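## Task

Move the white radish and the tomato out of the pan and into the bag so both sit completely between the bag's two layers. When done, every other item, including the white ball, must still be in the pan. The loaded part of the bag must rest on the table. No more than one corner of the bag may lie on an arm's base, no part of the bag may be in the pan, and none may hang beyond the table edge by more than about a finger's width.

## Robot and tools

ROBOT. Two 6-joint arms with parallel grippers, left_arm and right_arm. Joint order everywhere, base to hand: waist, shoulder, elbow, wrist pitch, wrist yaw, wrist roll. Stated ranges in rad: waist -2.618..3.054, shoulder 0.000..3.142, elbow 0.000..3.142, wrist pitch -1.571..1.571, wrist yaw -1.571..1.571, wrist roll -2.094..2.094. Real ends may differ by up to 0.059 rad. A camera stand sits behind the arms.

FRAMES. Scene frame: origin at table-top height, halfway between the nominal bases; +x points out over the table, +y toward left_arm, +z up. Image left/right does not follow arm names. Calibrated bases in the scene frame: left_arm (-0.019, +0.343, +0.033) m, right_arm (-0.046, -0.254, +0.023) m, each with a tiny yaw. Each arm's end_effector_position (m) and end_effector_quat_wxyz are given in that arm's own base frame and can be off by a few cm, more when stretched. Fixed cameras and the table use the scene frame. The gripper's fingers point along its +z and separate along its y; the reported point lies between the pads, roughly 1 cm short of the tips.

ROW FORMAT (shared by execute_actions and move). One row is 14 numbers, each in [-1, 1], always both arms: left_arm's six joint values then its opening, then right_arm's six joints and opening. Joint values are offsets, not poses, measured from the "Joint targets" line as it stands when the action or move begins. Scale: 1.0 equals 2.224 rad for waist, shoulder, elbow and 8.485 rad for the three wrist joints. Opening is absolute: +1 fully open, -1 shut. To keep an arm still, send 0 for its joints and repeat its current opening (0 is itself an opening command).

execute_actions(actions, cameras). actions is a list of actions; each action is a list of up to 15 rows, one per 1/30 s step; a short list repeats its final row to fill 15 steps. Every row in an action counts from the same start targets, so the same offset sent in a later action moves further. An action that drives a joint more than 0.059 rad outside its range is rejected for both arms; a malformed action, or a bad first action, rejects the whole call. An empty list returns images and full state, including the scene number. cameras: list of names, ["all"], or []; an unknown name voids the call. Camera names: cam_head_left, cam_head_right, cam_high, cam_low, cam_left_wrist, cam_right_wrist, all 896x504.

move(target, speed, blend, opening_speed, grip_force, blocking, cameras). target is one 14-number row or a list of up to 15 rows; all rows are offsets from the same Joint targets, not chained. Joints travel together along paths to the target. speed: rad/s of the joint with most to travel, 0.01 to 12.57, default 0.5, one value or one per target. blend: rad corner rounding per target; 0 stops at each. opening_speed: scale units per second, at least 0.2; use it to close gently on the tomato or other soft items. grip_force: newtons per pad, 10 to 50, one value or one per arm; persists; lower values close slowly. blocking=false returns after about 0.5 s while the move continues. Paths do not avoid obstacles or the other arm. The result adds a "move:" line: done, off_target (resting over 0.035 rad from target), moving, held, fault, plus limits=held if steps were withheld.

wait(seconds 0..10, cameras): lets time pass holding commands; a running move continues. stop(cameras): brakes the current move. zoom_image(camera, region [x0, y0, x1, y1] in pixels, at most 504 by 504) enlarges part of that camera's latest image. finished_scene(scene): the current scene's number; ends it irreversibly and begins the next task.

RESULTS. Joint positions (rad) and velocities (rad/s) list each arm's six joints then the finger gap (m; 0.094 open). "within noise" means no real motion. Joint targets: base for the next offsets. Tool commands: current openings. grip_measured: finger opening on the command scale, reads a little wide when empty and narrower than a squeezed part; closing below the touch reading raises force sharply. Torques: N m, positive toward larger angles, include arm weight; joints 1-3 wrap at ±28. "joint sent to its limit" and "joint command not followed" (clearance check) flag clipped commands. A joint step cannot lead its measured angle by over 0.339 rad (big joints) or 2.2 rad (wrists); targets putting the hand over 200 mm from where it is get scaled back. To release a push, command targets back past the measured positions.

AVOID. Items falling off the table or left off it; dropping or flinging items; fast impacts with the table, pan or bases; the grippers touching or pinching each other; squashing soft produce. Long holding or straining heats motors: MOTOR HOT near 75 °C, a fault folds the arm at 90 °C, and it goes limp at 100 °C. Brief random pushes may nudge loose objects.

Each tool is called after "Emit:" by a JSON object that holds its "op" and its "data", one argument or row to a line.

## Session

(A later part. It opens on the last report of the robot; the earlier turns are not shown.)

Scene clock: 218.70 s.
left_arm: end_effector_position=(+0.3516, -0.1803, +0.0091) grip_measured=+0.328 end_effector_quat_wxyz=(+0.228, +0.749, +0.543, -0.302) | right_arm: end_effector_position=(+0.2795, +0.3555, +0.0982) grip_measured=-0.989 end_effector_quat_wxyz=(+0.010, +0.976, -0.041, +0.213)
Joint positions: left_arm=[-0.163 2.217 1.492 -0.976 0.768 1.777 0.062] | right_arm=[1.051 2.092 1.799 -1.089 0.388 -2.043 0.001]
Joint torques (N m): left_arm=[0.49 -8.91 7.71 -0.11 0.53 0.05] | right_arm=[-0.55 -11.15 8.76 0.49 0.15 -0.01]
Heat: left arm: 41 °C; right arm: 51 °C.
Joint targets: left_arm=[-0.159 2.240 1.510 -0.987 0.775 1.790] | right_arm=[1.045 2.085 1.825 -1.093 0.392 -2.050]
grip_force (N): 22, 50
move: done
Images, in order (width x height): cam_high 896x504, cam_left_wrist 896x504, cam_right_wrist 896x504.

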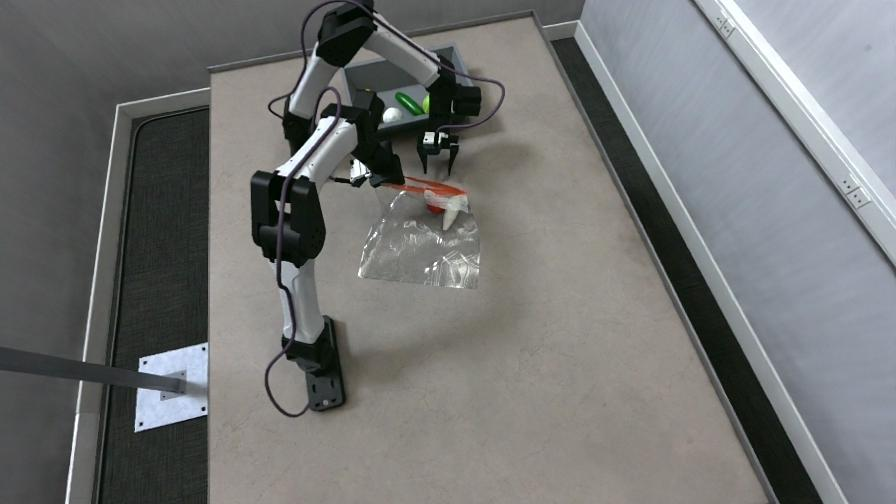

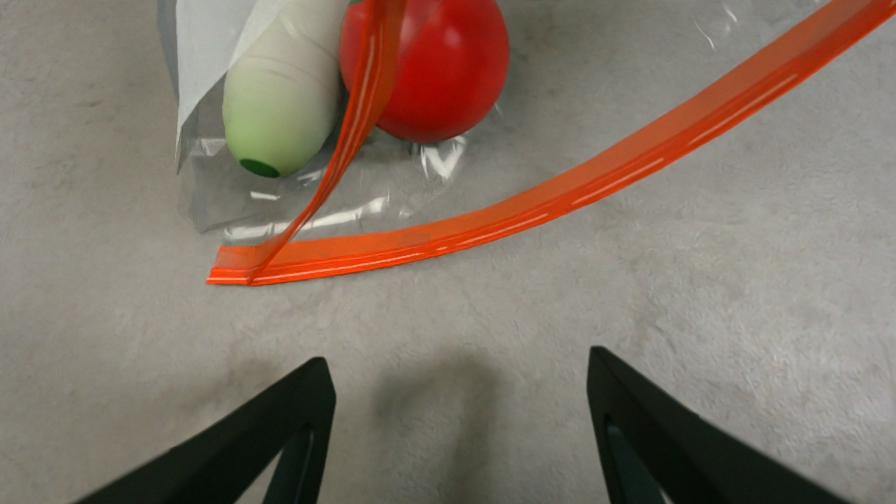

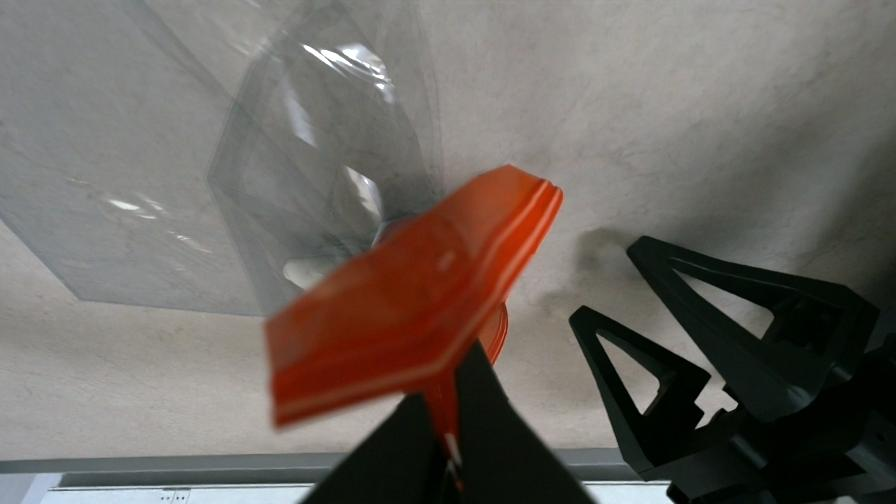

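Emit:
{"op": "move", "data": {
  "target": [0.0917,-0.0854,0.0706,-0.0424,-0.0012,0.0088,0.0,0,0,0,0,0,0,-1],
  "speed": 0.4,
  "cameras": ["cam_left_wrist"]
}}

Scene clock: 232.90 s.
left_arm: end_effector_position=(+0.3633, -0.1053, +0.1036) grip_measured=+0.002 end_effector_quat_wxyz=(+0.253, +0.704, +0.598, -0.288) | right_arm: end_effector_position=(+0.2795, +0.3555, +0.0982) grip_measured=-0.989 end_effector_quat_wxyz=(+0.010, +0.976, -0.041, +0.213)
Joint positions: left_arm=[0.043 2.073 1.652 -1.335 0.768 1.852 0.047] | right_arm=[1.051 2.092 1.799 -1.089 0.388 -2.043 0.001]
Joint torques (N m): left_arm=[0.36 -11.88 7.91 -0.23 0.42 0.07] | right_arm=[-0.55 -11.19 8.73 0.49 0.15 -0.02]
Heat: left arm: 41 °C; right arm: 52 °C.
Joint targets: left_arm=[0.045 2.050 1.667 -1.347 0.765 1.865] | right_arm=[1.045 2.085 1.825 -1.093 0.392 -2.050]
grip_force (N): 22, 50
move: done
Images, in order (width x height): cam_left_wrist 896x504.

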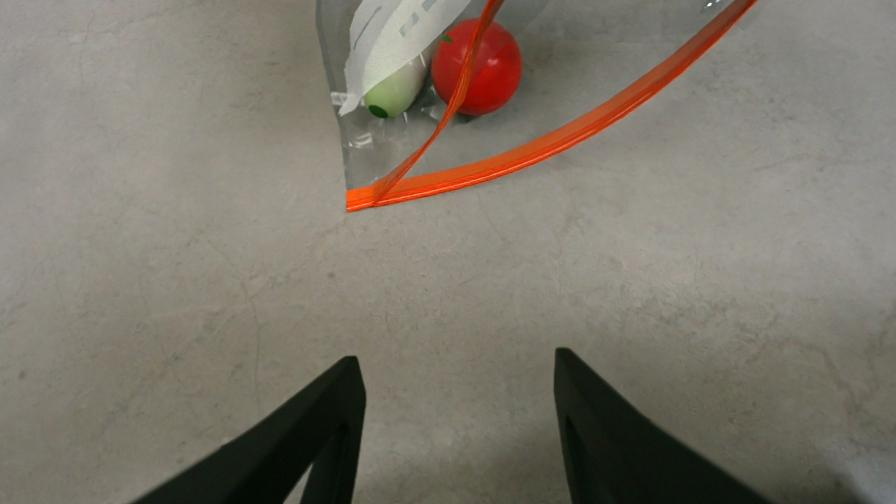

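Emit:
{"op": "move", "data": {
  "target": [
    [0,0,0,0,0,0,0,-0.04,-0.0794,-0.0319,-0.0112,0,0,-1],
    [0,0,0,0,0,0,0,-0.0814,-0.1221,0.0126,-0.0304,0,0,-1]
  ],
  "blend": 0.03,
  "speed": 0.12,
  "cameras": ["cam_left_wrist", "cam_high", "cam_right_wrist", "cam_low"]
}}

Scene clock: 236.63 s.
left_arm: end_effector_position=(+0.3632, -0.1053, +0.1037) grip_measured=+0.002 end_effector_quat_wxyz=(+0.252, +0.704, +0.598, -0.288) | right_arm: end_effector_position=(+0.3000, +0.2527, +0.1884) grip_measured=-0.989 end_effector_quat_wxyz=(+0.027, +0.968, -0.130, +0.212)
Joint positions: left_arm=[0.043 2.073 1.652 -1.336 0.768 1.852 0.047] | right_arm=[0.869 1.857 1.826 -1.346 0.388 -2.043 0.001]
Joint torques (N m): left_arm=[0.36 -11.88 7.91 -0.23 0.41 0.06] | right_arm=[-0.38 -12.41 8.68 0.44 0.15 -0.02]
Heat: left arm: 42 °C; right arm: 52 °C.
Joint targets: left_arm=[0.045 2.050 1.667 -1.347 0.765 1.865] | right_arm=[0.864 1.813 1.853 -1.351 0.392 -2.050]
grip_force (N): 22, 50
move: off_target (right_arm); right_arm: the shoulder is farthest, 0.044 rad from its target
Images, in order (width x height): cam_high 896x504, cam_low 896x504, cam_left_wrist 896x504, cam_right_wrist 896x504.

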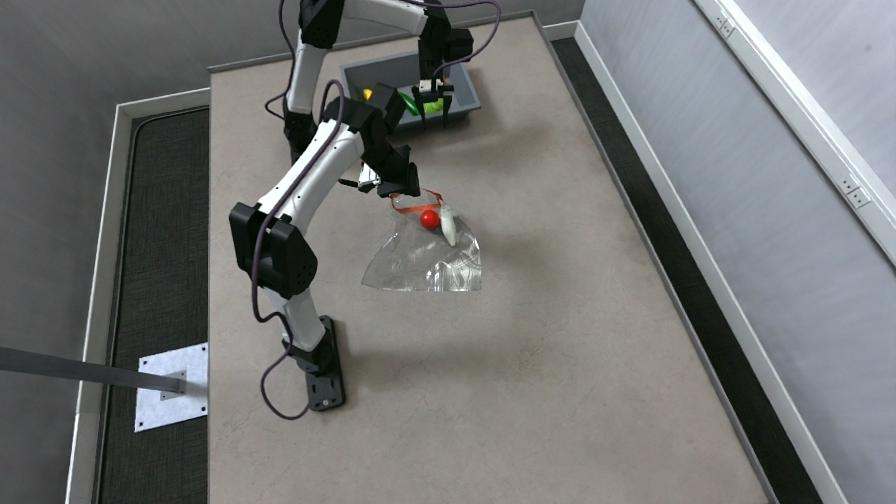

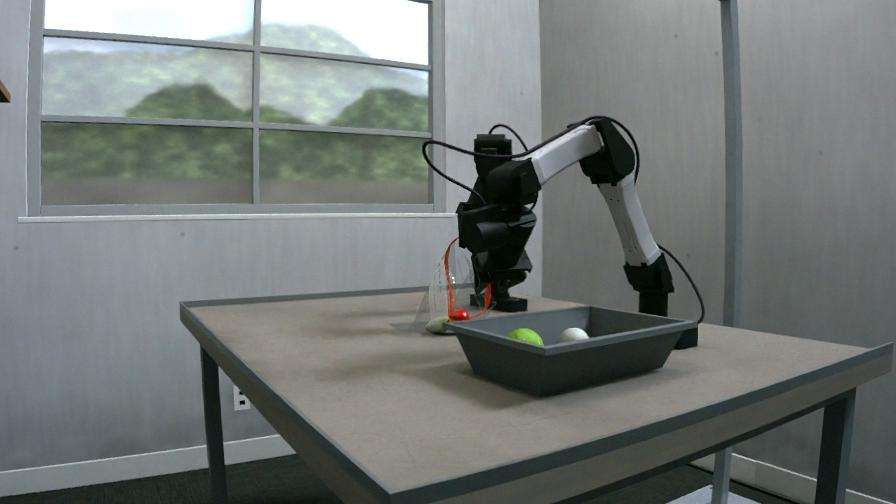

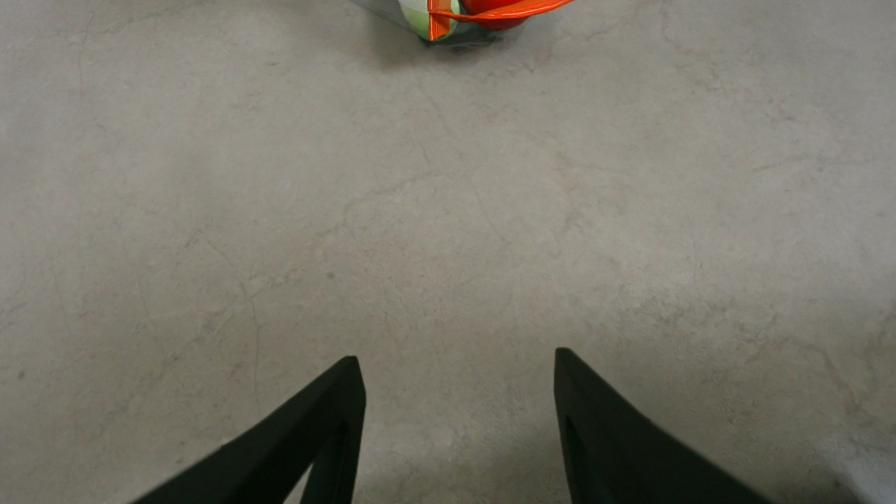

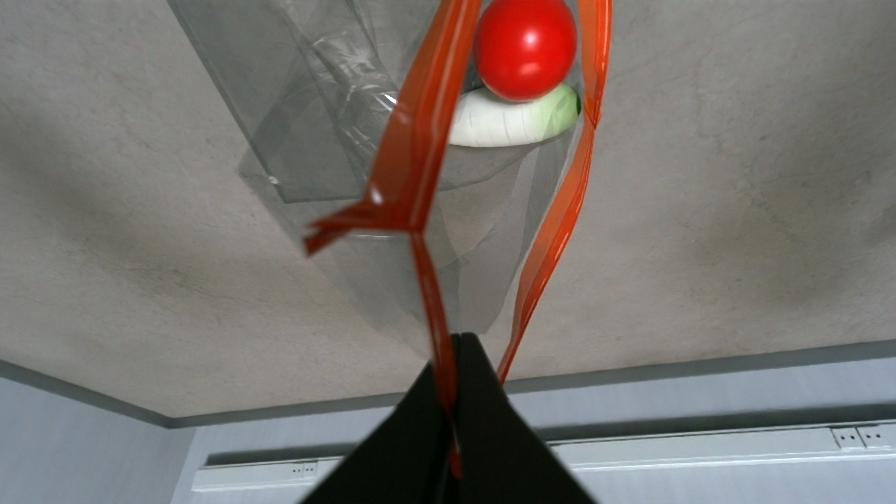

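Emit:
{"op": "zoom_image", "data": {
  "camera": "cam_low",
  "region": [390, 220, 550, 350]
}}

Emit:
{"op": "zoom_image", "data": {
  "camera": "cam_high",
  "region": [330, 150, 510, 310]
}}

Scaled by 3.150 from the camera's 896x504 image, which has a finer 1280x720 frame.

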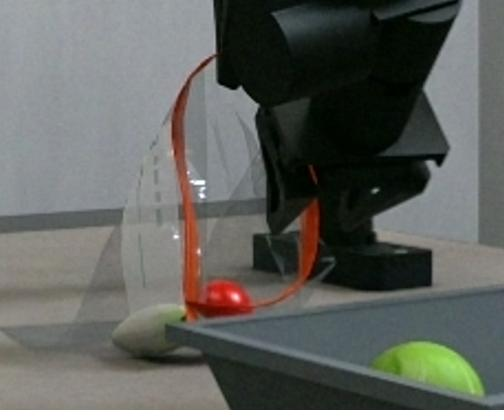

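Scaled by 2.800 from the camera's 896x504 image, which has a finer 1280x720 frame.

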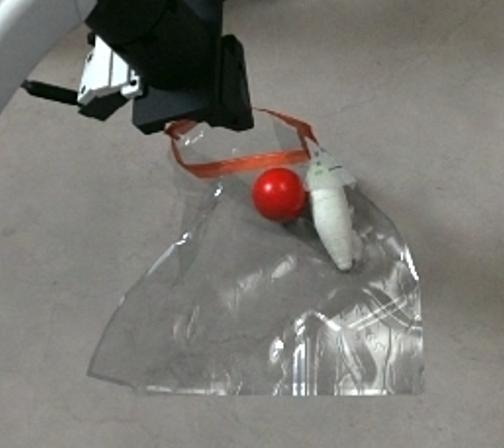

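Emit:
{"op": "move", "data": {
  "target": [0,0,0,0,0,0,0,0.0704,0.1578,0.0976,0.0104,0,0,-1],
  "speed": 0.15,
  "cameras": ["cam_left_wrist", "cam_high", "cam_right_wrist", "cam_low"]
}}

Emit:
{"op": "zoom_image", "data": {
  "camera": "cam_low",
  "region": [390, 220, 550, 350]
}}

Emit:
{"op": "zoom_image", "data": {
  "camera": "cam_high",
  "region": [330, 150, 510, 310]
}}

Scene clock: 241.57 s.
left_arm: end_effector_position=(+0.3632, -0.1053, +0.1037) grip_measured=+0.002 end_effector_quat_wxyz=(+0.252, +0.704, +0.598, -0.288) | right_arm: end_effector_position=(+0.2973, +0.3547, +0.1363) grip_measured=-0.989 end_effector_quat_wxyz=(+0.015, +0.975, -0.058, +0.212)
Joint positions: left_arm=[0.043 2.073 1.652 -1.336 0.768 1.852 0.047] | right_arm=[1.016 2.15 2.04 -1.275 0.388 -2.043 0.001]
Joint torques (N m): left_arm=[0.31 -11.86 7.95 -0.23 0.42 0.06] | right_arm=[0.4 -9.66 8.95 0.66 0.15 -0.02]
Heat: left arm: 43 °C; right arm: 51 °C.
Joint targets: left_arm=[0.045 2.050 1.667 -1.347 0.765 1.865] | right_arm=[1.020 2.164 2.070 -1.262 0.392 -2.049]
grip_force (N): 22, 50
move: done
Images, in order (width x height): cam_high 896x504, cam_low 896x504, cam_left_wrist 896x504, cam_right_wrist 896x504.

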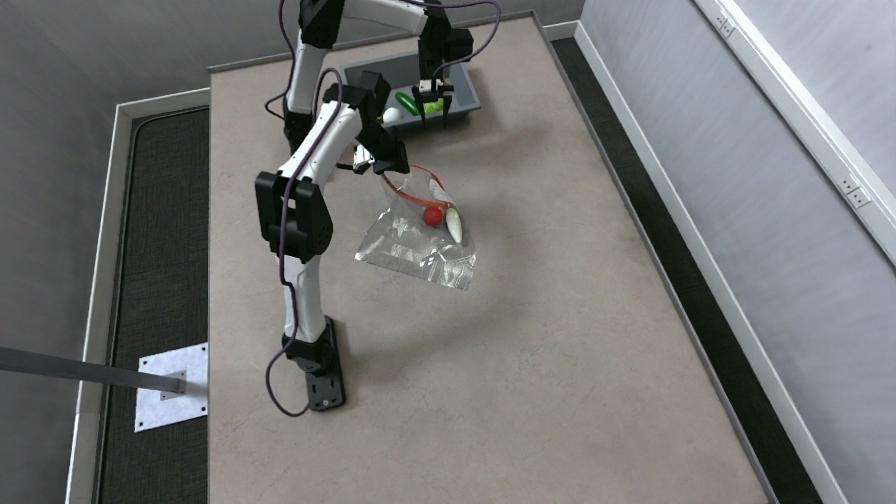

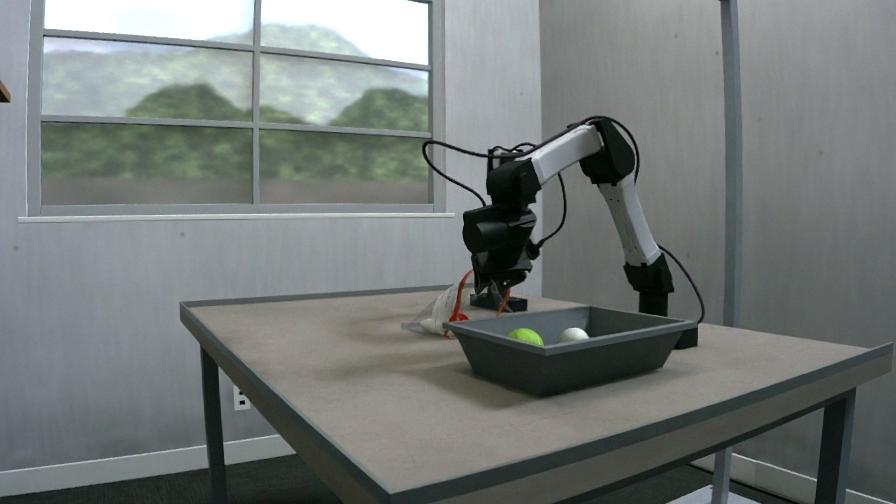

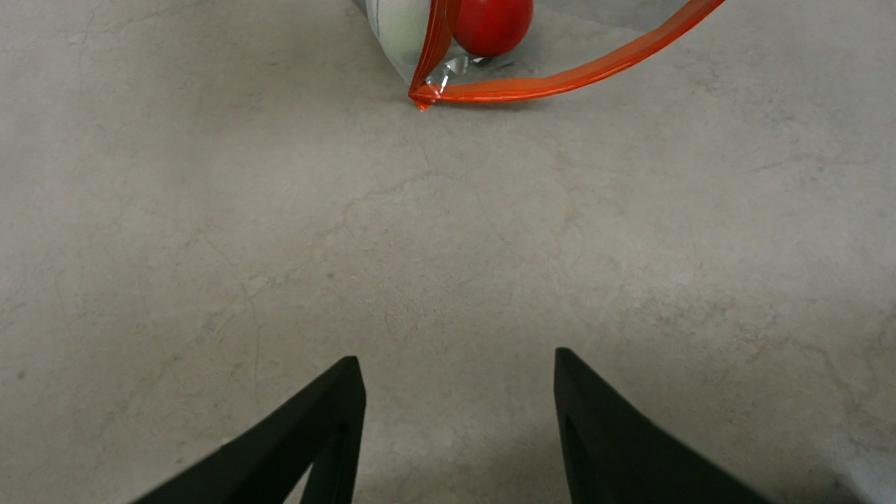

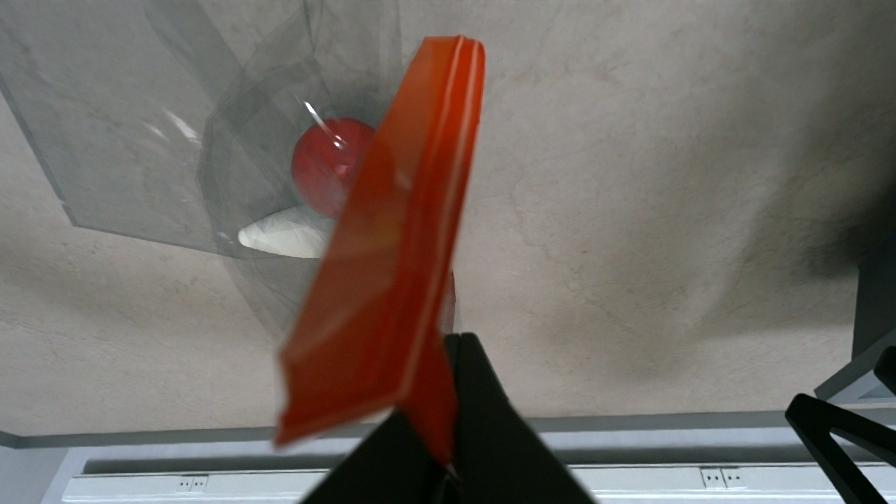

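Scaled by 3.150 from the camera's 896x504 image, which has a finer 1280x720 frame.

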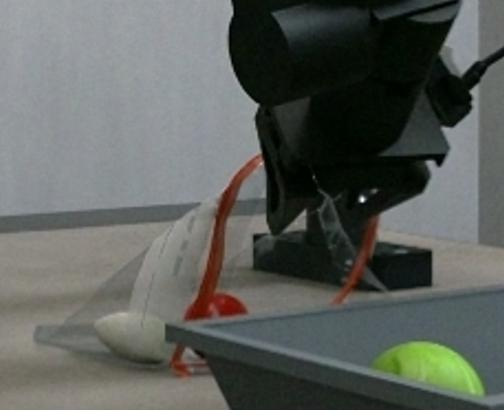

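Scaled by 2.800 from the camera's 896x504 image, which has a finer 1280x720 frame.

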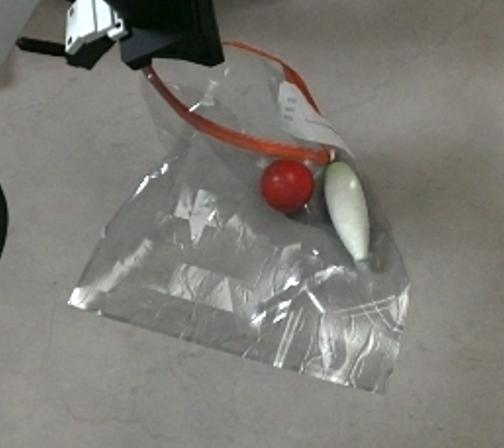

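Emit:
{"op": "move", "data": {
  "target": [0,0,0,0,0,0,0,-0.0423,0.0058,0.0274,-0.008,0,0,-1],
  "speed": 0.12,
  "cameras": ["cam_left_wrist", "cam_high", "cam_low", "cam_right_wrist"]
}}

Emit:
{"op": "zoom_image", "data": {
  "camera": "cam_low",
  "region": [390, 220, 550, 350]
}}

Emit:
{"op": "zoom_image", "data": {
  "camera": "cam_high",
  "region": [330, 150, 510, 310]
}}

Scene clock: 245.90 s.
left_arm: end_effector_position=(+0.3632, -0.1053, +0.1037) grip_measured=+0.002 end_effector_quat_wxyz=(+0.252, +0.704, +0.598, -0.288) | right_arm: end_effector_position=(+0.3271, +0.3285, +0.1483) grip_measured=-0.989 end_effector_quat_wxyz=(+0.023, +0.972, -0.100, +0.212)
Joint positions: left_arm=[0.043 2.073 1.652 -1.336 0.768 1.852 0.047] | right_arm=[0.93 2.16 2.103 -1.325 0.388 -2.043 0.001]
Joint torques (N m): left_arm=[0.29 -11.84 7.92 -0.23 0.42 0.07] | right_arm=[-0.49 -9.46 8.77 0.47 0.16 -0.02]
Heat: left arm: 43 °C; right arm: 50 °C.
Joint targets: left_arm=[0.045 2.050 1.667 -1.347 0.765 1.865] | right_arm=[0.926 2.177 2.131 -1.330 0.392 -2.049]
grip_force (N): 22, 50
move: done
Images, in order (width x height): cam_high 896x504, cam_low 896x504, cam_left_wrist 896x504, cam_right_wrist 896x504.

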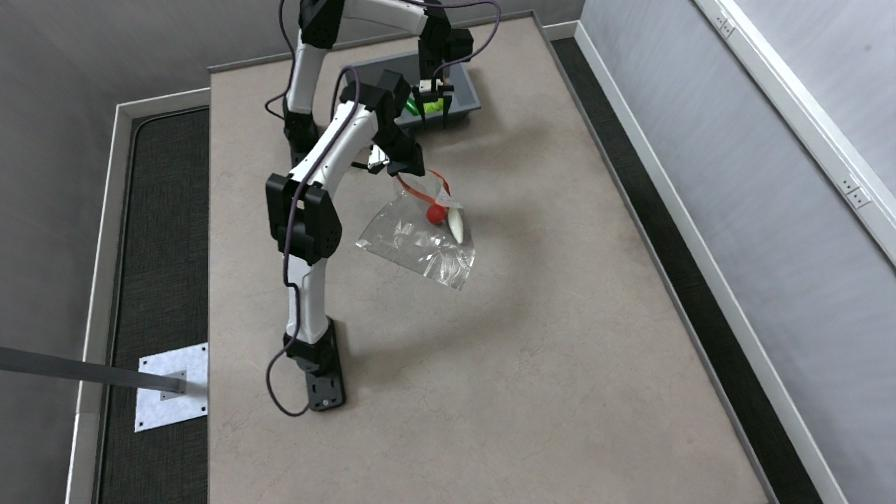

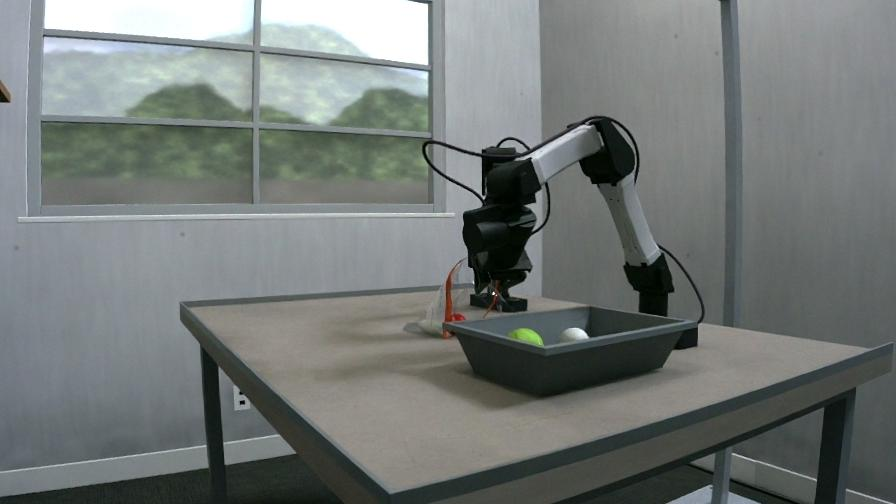

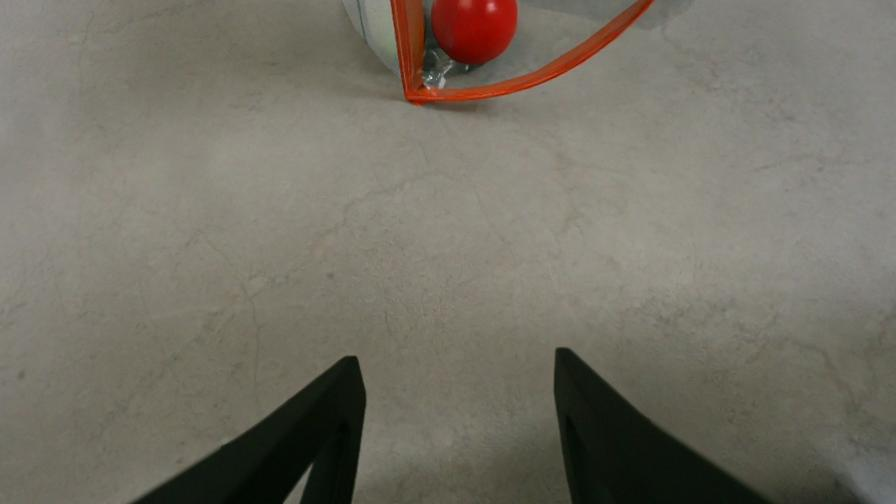

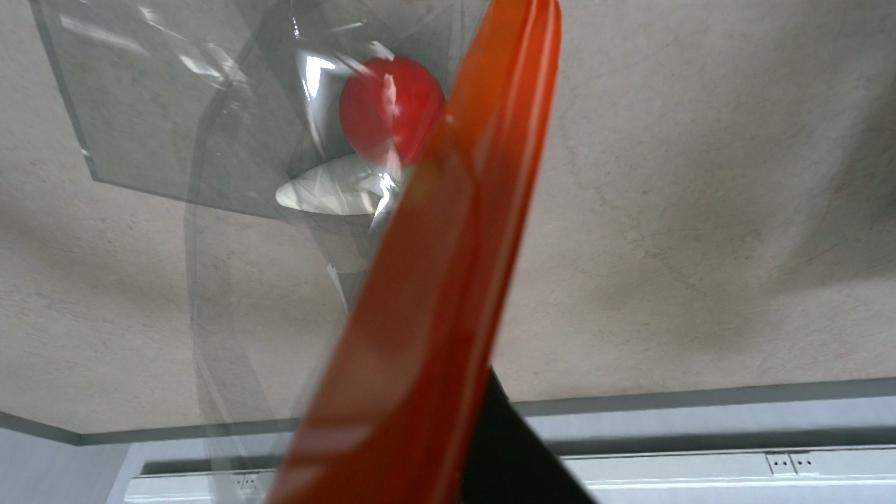

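Scaled by 3.150 from the camera's 896x504 image, which has a finer 1280x720 frame.

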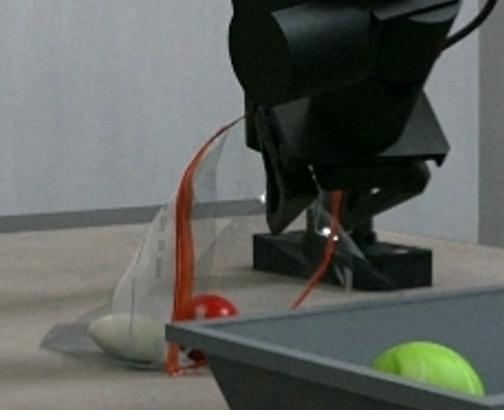

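Scaled by 2.800 from the camera's 896x504 image, which has a finer 1280x720 frame.

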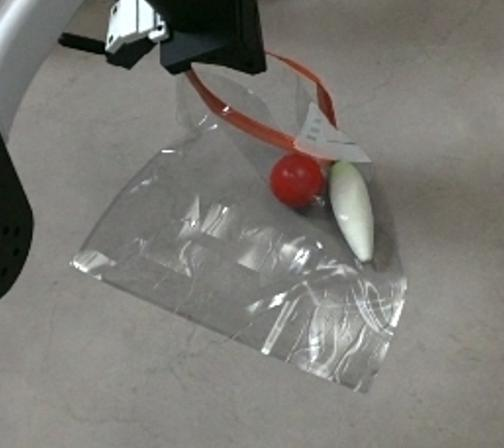

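Emit:
{"op": "execute_actions", "data": {
  "actions": []
}}

Scene clock: 247.40 s.
left_arm: end_effector_position=(+0.3632, -0.1053, +0.1037) grip_measured=+0.002 end_effector_quat_wxyz=(+0.252, +0.704, +0.598, -0.288) | right_arm: end_effector_position=(+0.3270, +0.3285, +0.1483) grip_measured=-0.989 end_effector_quat_wxyz=(+0.023, +0.972, -0.100, +0.212)
Joint positions: left_arm=[0.043 2.073 1.652 -1.336 0.768 1.852 0.047] | right_arm=[0.93 2.16 2.103 -1.325 0.388 -2.043 0.001]
Joint velocities: within noise
Joint torques (N m): left_arm=[0.34 -11.86 7.94 -0.24 0.43 0.07] | right_arm=[-0.34 -9.43 8.77 0.48 0.16 -0.02]
Heat: left arm: 43 °C; right arm: 50 °C.
Joint targets: left_arm=[0.045 2.050 1.667 -1.347 0.765 1.865] | right_arm=[0.926 2.177 2.131 -1.330 0.392 -2.049]
Tool commands: left_gripper/opening=+0.0 right_gripper/opening=-1.0
grip_force (N): 22, 50

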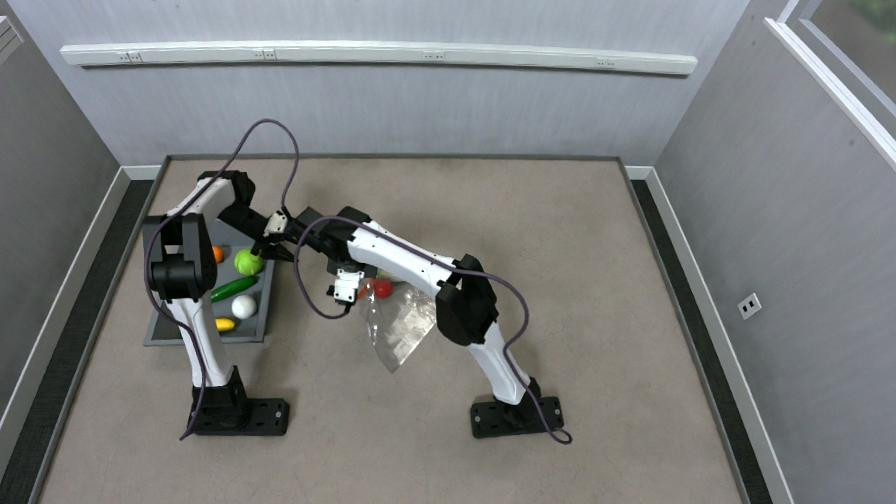

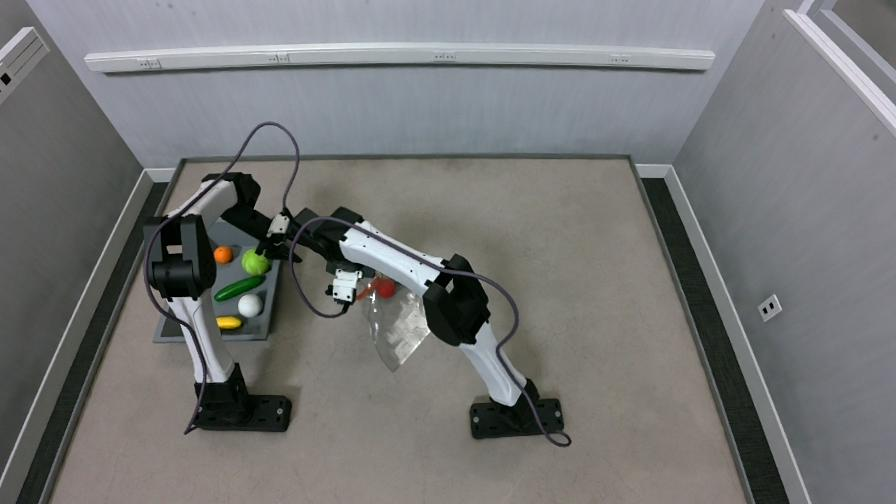

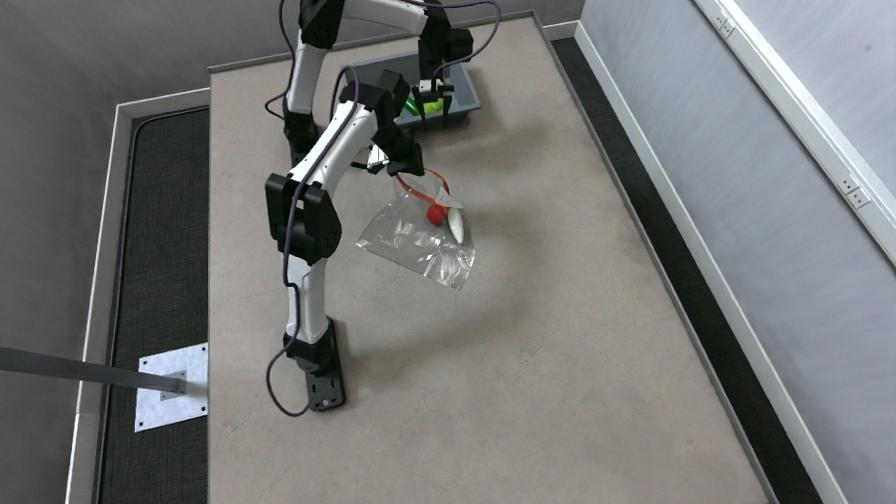

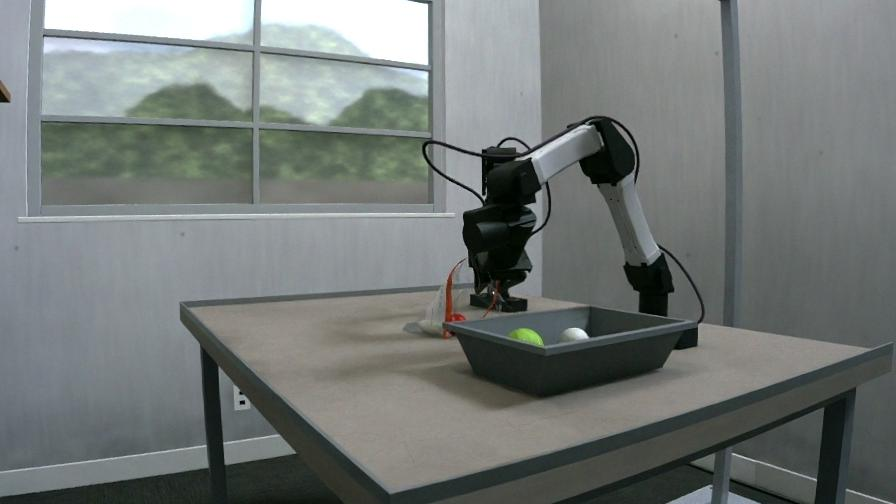

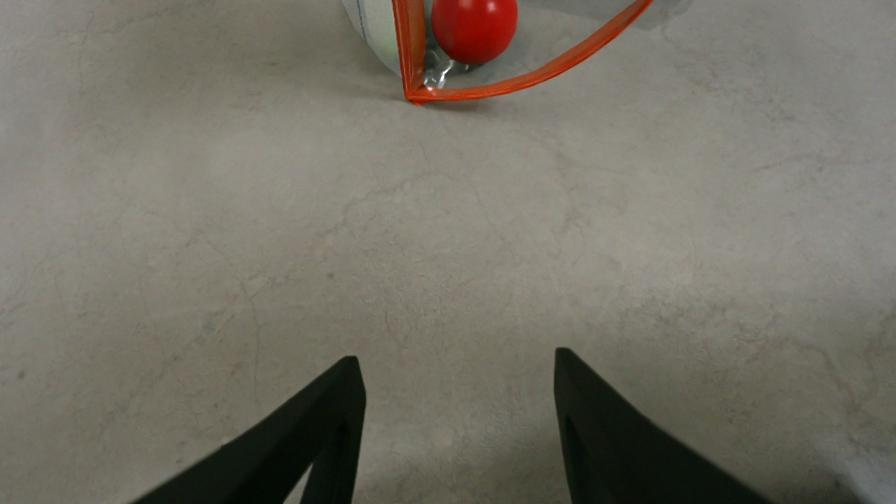

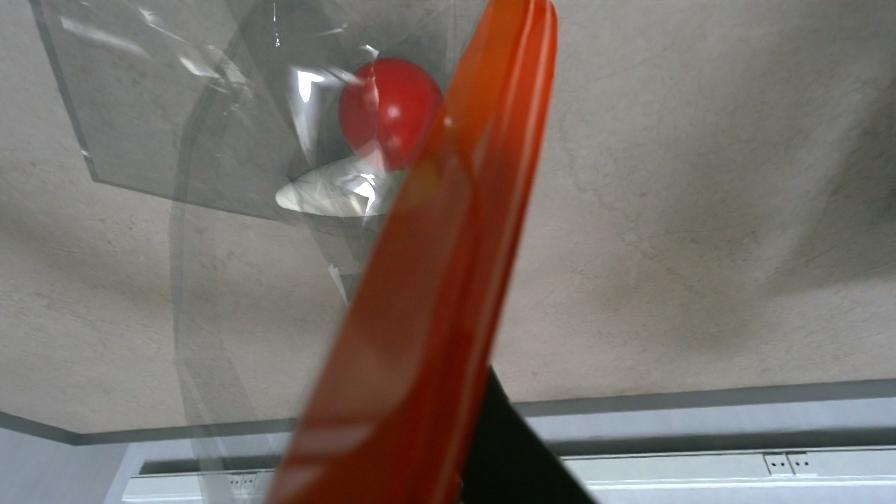

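Emit:
{"op": "move", "data": {
  "target": [-0.0773, -0.0450, -0.4393, 0.1870, 0.0342, -0.2919, -1, 0,0,0,0,0,0,-1],
  "speed": 0.9,
  "cameras": ["cam_left_wrist","cam_right_wrist","cam_low","cam_high"]
}}

Scene clock: 255.17 s.
left_arm: end_effector_position=(+0.3238, -0.1932, +0.0155) grip_measured=-0.976 end_effector_quat_wxyz=(+0.070, -0.050, +0.839, -0.537) | right_arm: end_effector_position=(+0.3270, +0.3285, +0.1483) grip_measured=-0.989 end_effector_quat_wxyz=(+0.023, +0.972, -0.100, +0.212)
Joint positions: left_arm=[-0.127 1.943 0.713 0.26 1.045 -0.599 0.001] | right_arm=[0.93 2.16 2.103 -1.325 0.388 -2.043 0.001]
Joint torques (N m): left_arm=[0.17 -7.19 2.7 1.26 0.52 -0.11] | right_arm=[-0.34 -9.44 8.76 0.48 0.15 -0.02]
Heat: left arm: 44 °C; right arm: 49 °C.
Joint targets: left_arm=[-0.127 1.950 0.690 0.239 1.055 -0.612] | right_arm=[0.926 2.177 2.131 -1.330 0.392 -2.049]
grip_force (N): 22, 50
move: done
Images, in order (width x height): cam_high 896x504, cam_low 896x504, cam_left_wrist 896x504, cam_right_wrist 896x504.

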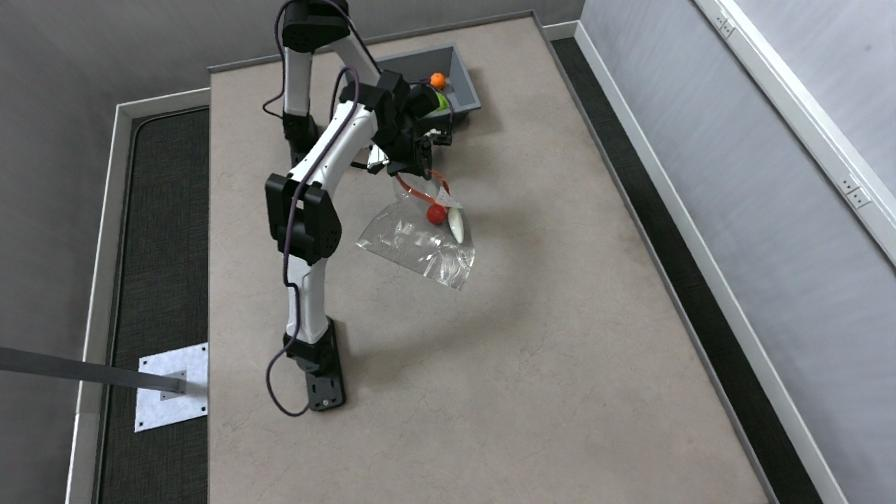

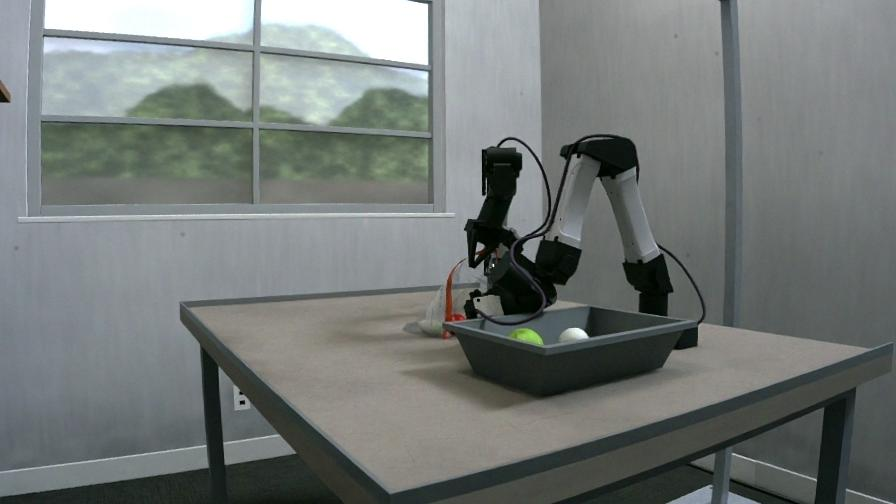

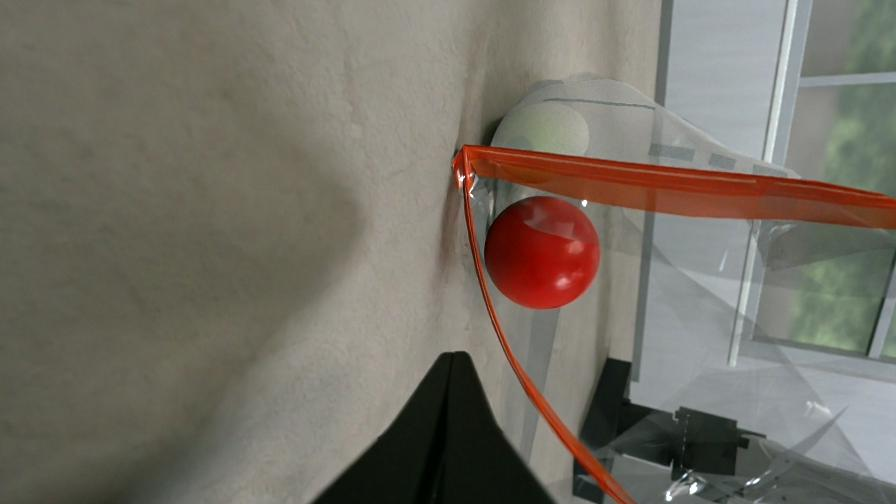

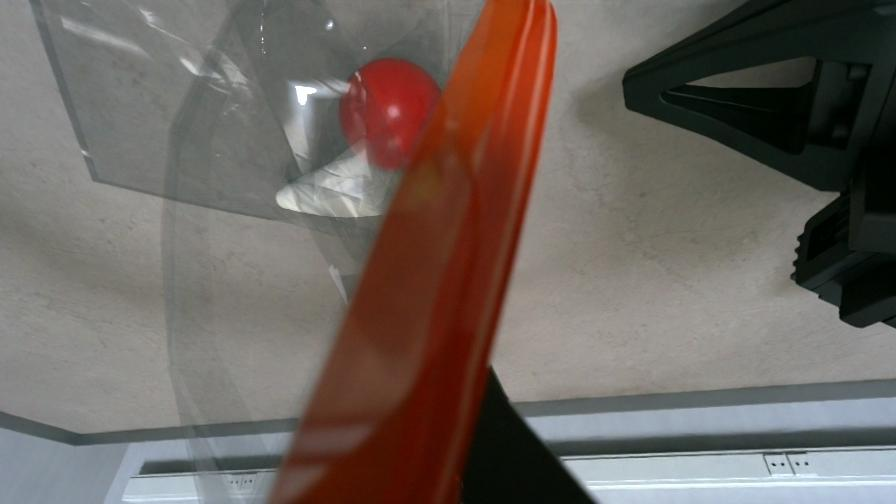

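Emit:
{"op": "zoom_image", "data": {
  "camera": "cam_low",
  "region": [390, 220, 550, 350]
}}

Emit:
{"op": "zoom_image", "data": {
  "camera": "cam_high",
  "region": [330, 130, 510, 310]
}}

Scaled by 3.150 from the camera's 896x504 image, which has a finer 1280x720 frame.

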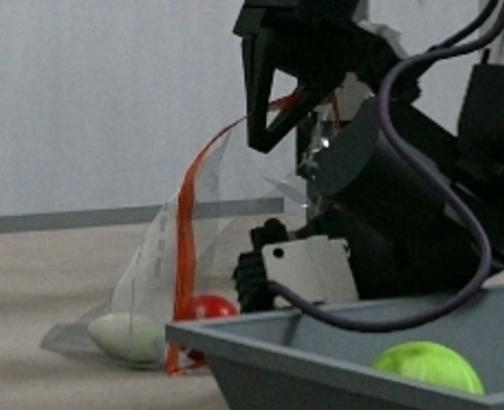

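Scaled by 2.800 from the camera's 896x504 image, which has a finer 1280x720 frame.

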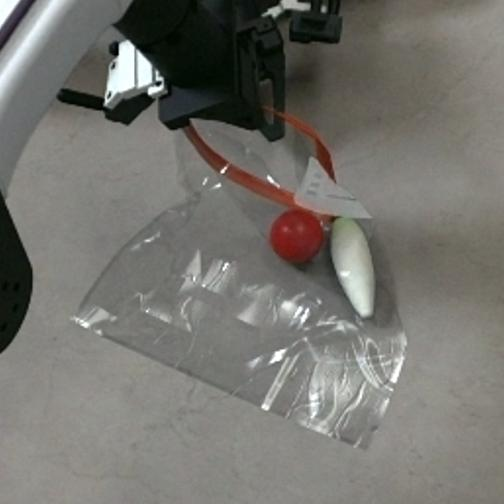

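Emit:
{"op": "move", "data": {
  "target": [-0.1052, 0.0175, 0.0135, 0.0275, -0.0204, -0.0383, -1, 0,0,0,0,0,0,-1],
  "speed": 0.25,
  "cameras": ["cam_left_wrist","cam_right_wrist"]
}}

Emit:
{"op": "zoom_image", "data": {
  "camera": "cam_right_wrist",
  "region": [250, 0, 700, 250]
}}

Scene clock: 260.23 s.
left_arm: end_effector_position=(+0.3092, -0.2608, +0.0106) grip_measured=-0.976 end_effector_quat_wxyz=(+0.031, -0.076, +0.847, -0.526) | right_arm: end_effector_position=(+0.3270, +0.3285, +0.1483) grip_measured=-0.989 end_effector_quat_wxyz=(+0.023, +0.972, -0.100, +0.212)
Joint positions: left_arm=[-0.357 1.97 0.706 0.466 0.899 -0.924 0.001] | right_arm=[0.93 2.16 2.103 -1.325 0.388 -2.043 0.001]
Joint torques (N m): left_arm=[-0.08 -6.56 6.42 1.84 0.17 -0.11] | right_arm=[-0.32 -9.46 8.76 0.48 0.15 -0.02]
Heat: left arm: 42 °C; right arm: 49 °C.
Joint targets: left_arm=[-0.361 1.989 0.720 0.473 0.881 -0.937] | right_arm=[0.926 2.177 2.131 -1.330 0.392 -2.049]
grip_force (N): 22, 50
move: done
Images, in order (width x height): cam_left_wrist 896x504, cam_right_wrist 896x504.

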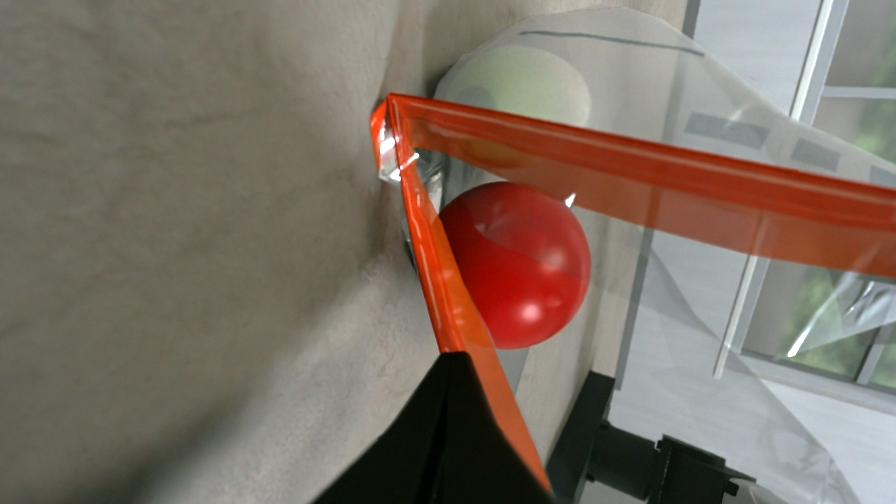

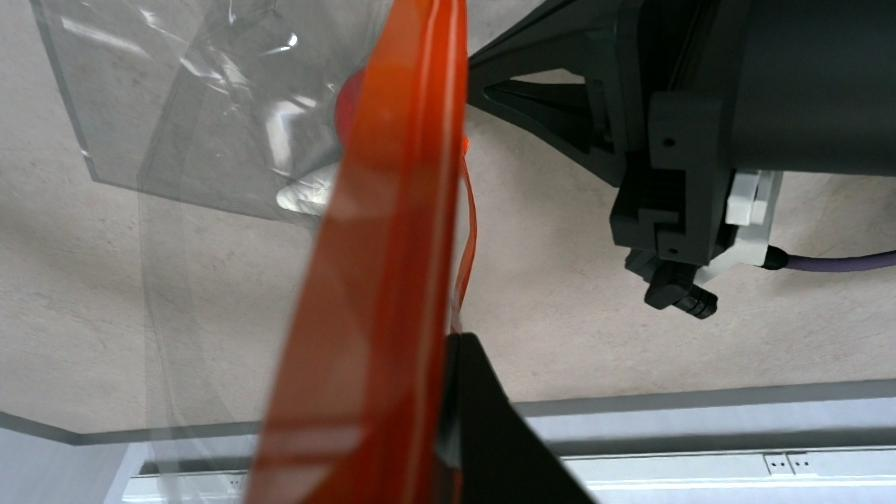

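Scaled by 1.120 from the camera's 896x504 image, which has a finer 1280x720 frame.

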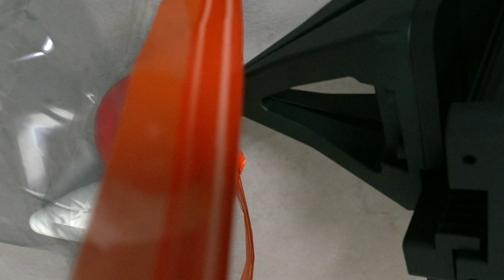

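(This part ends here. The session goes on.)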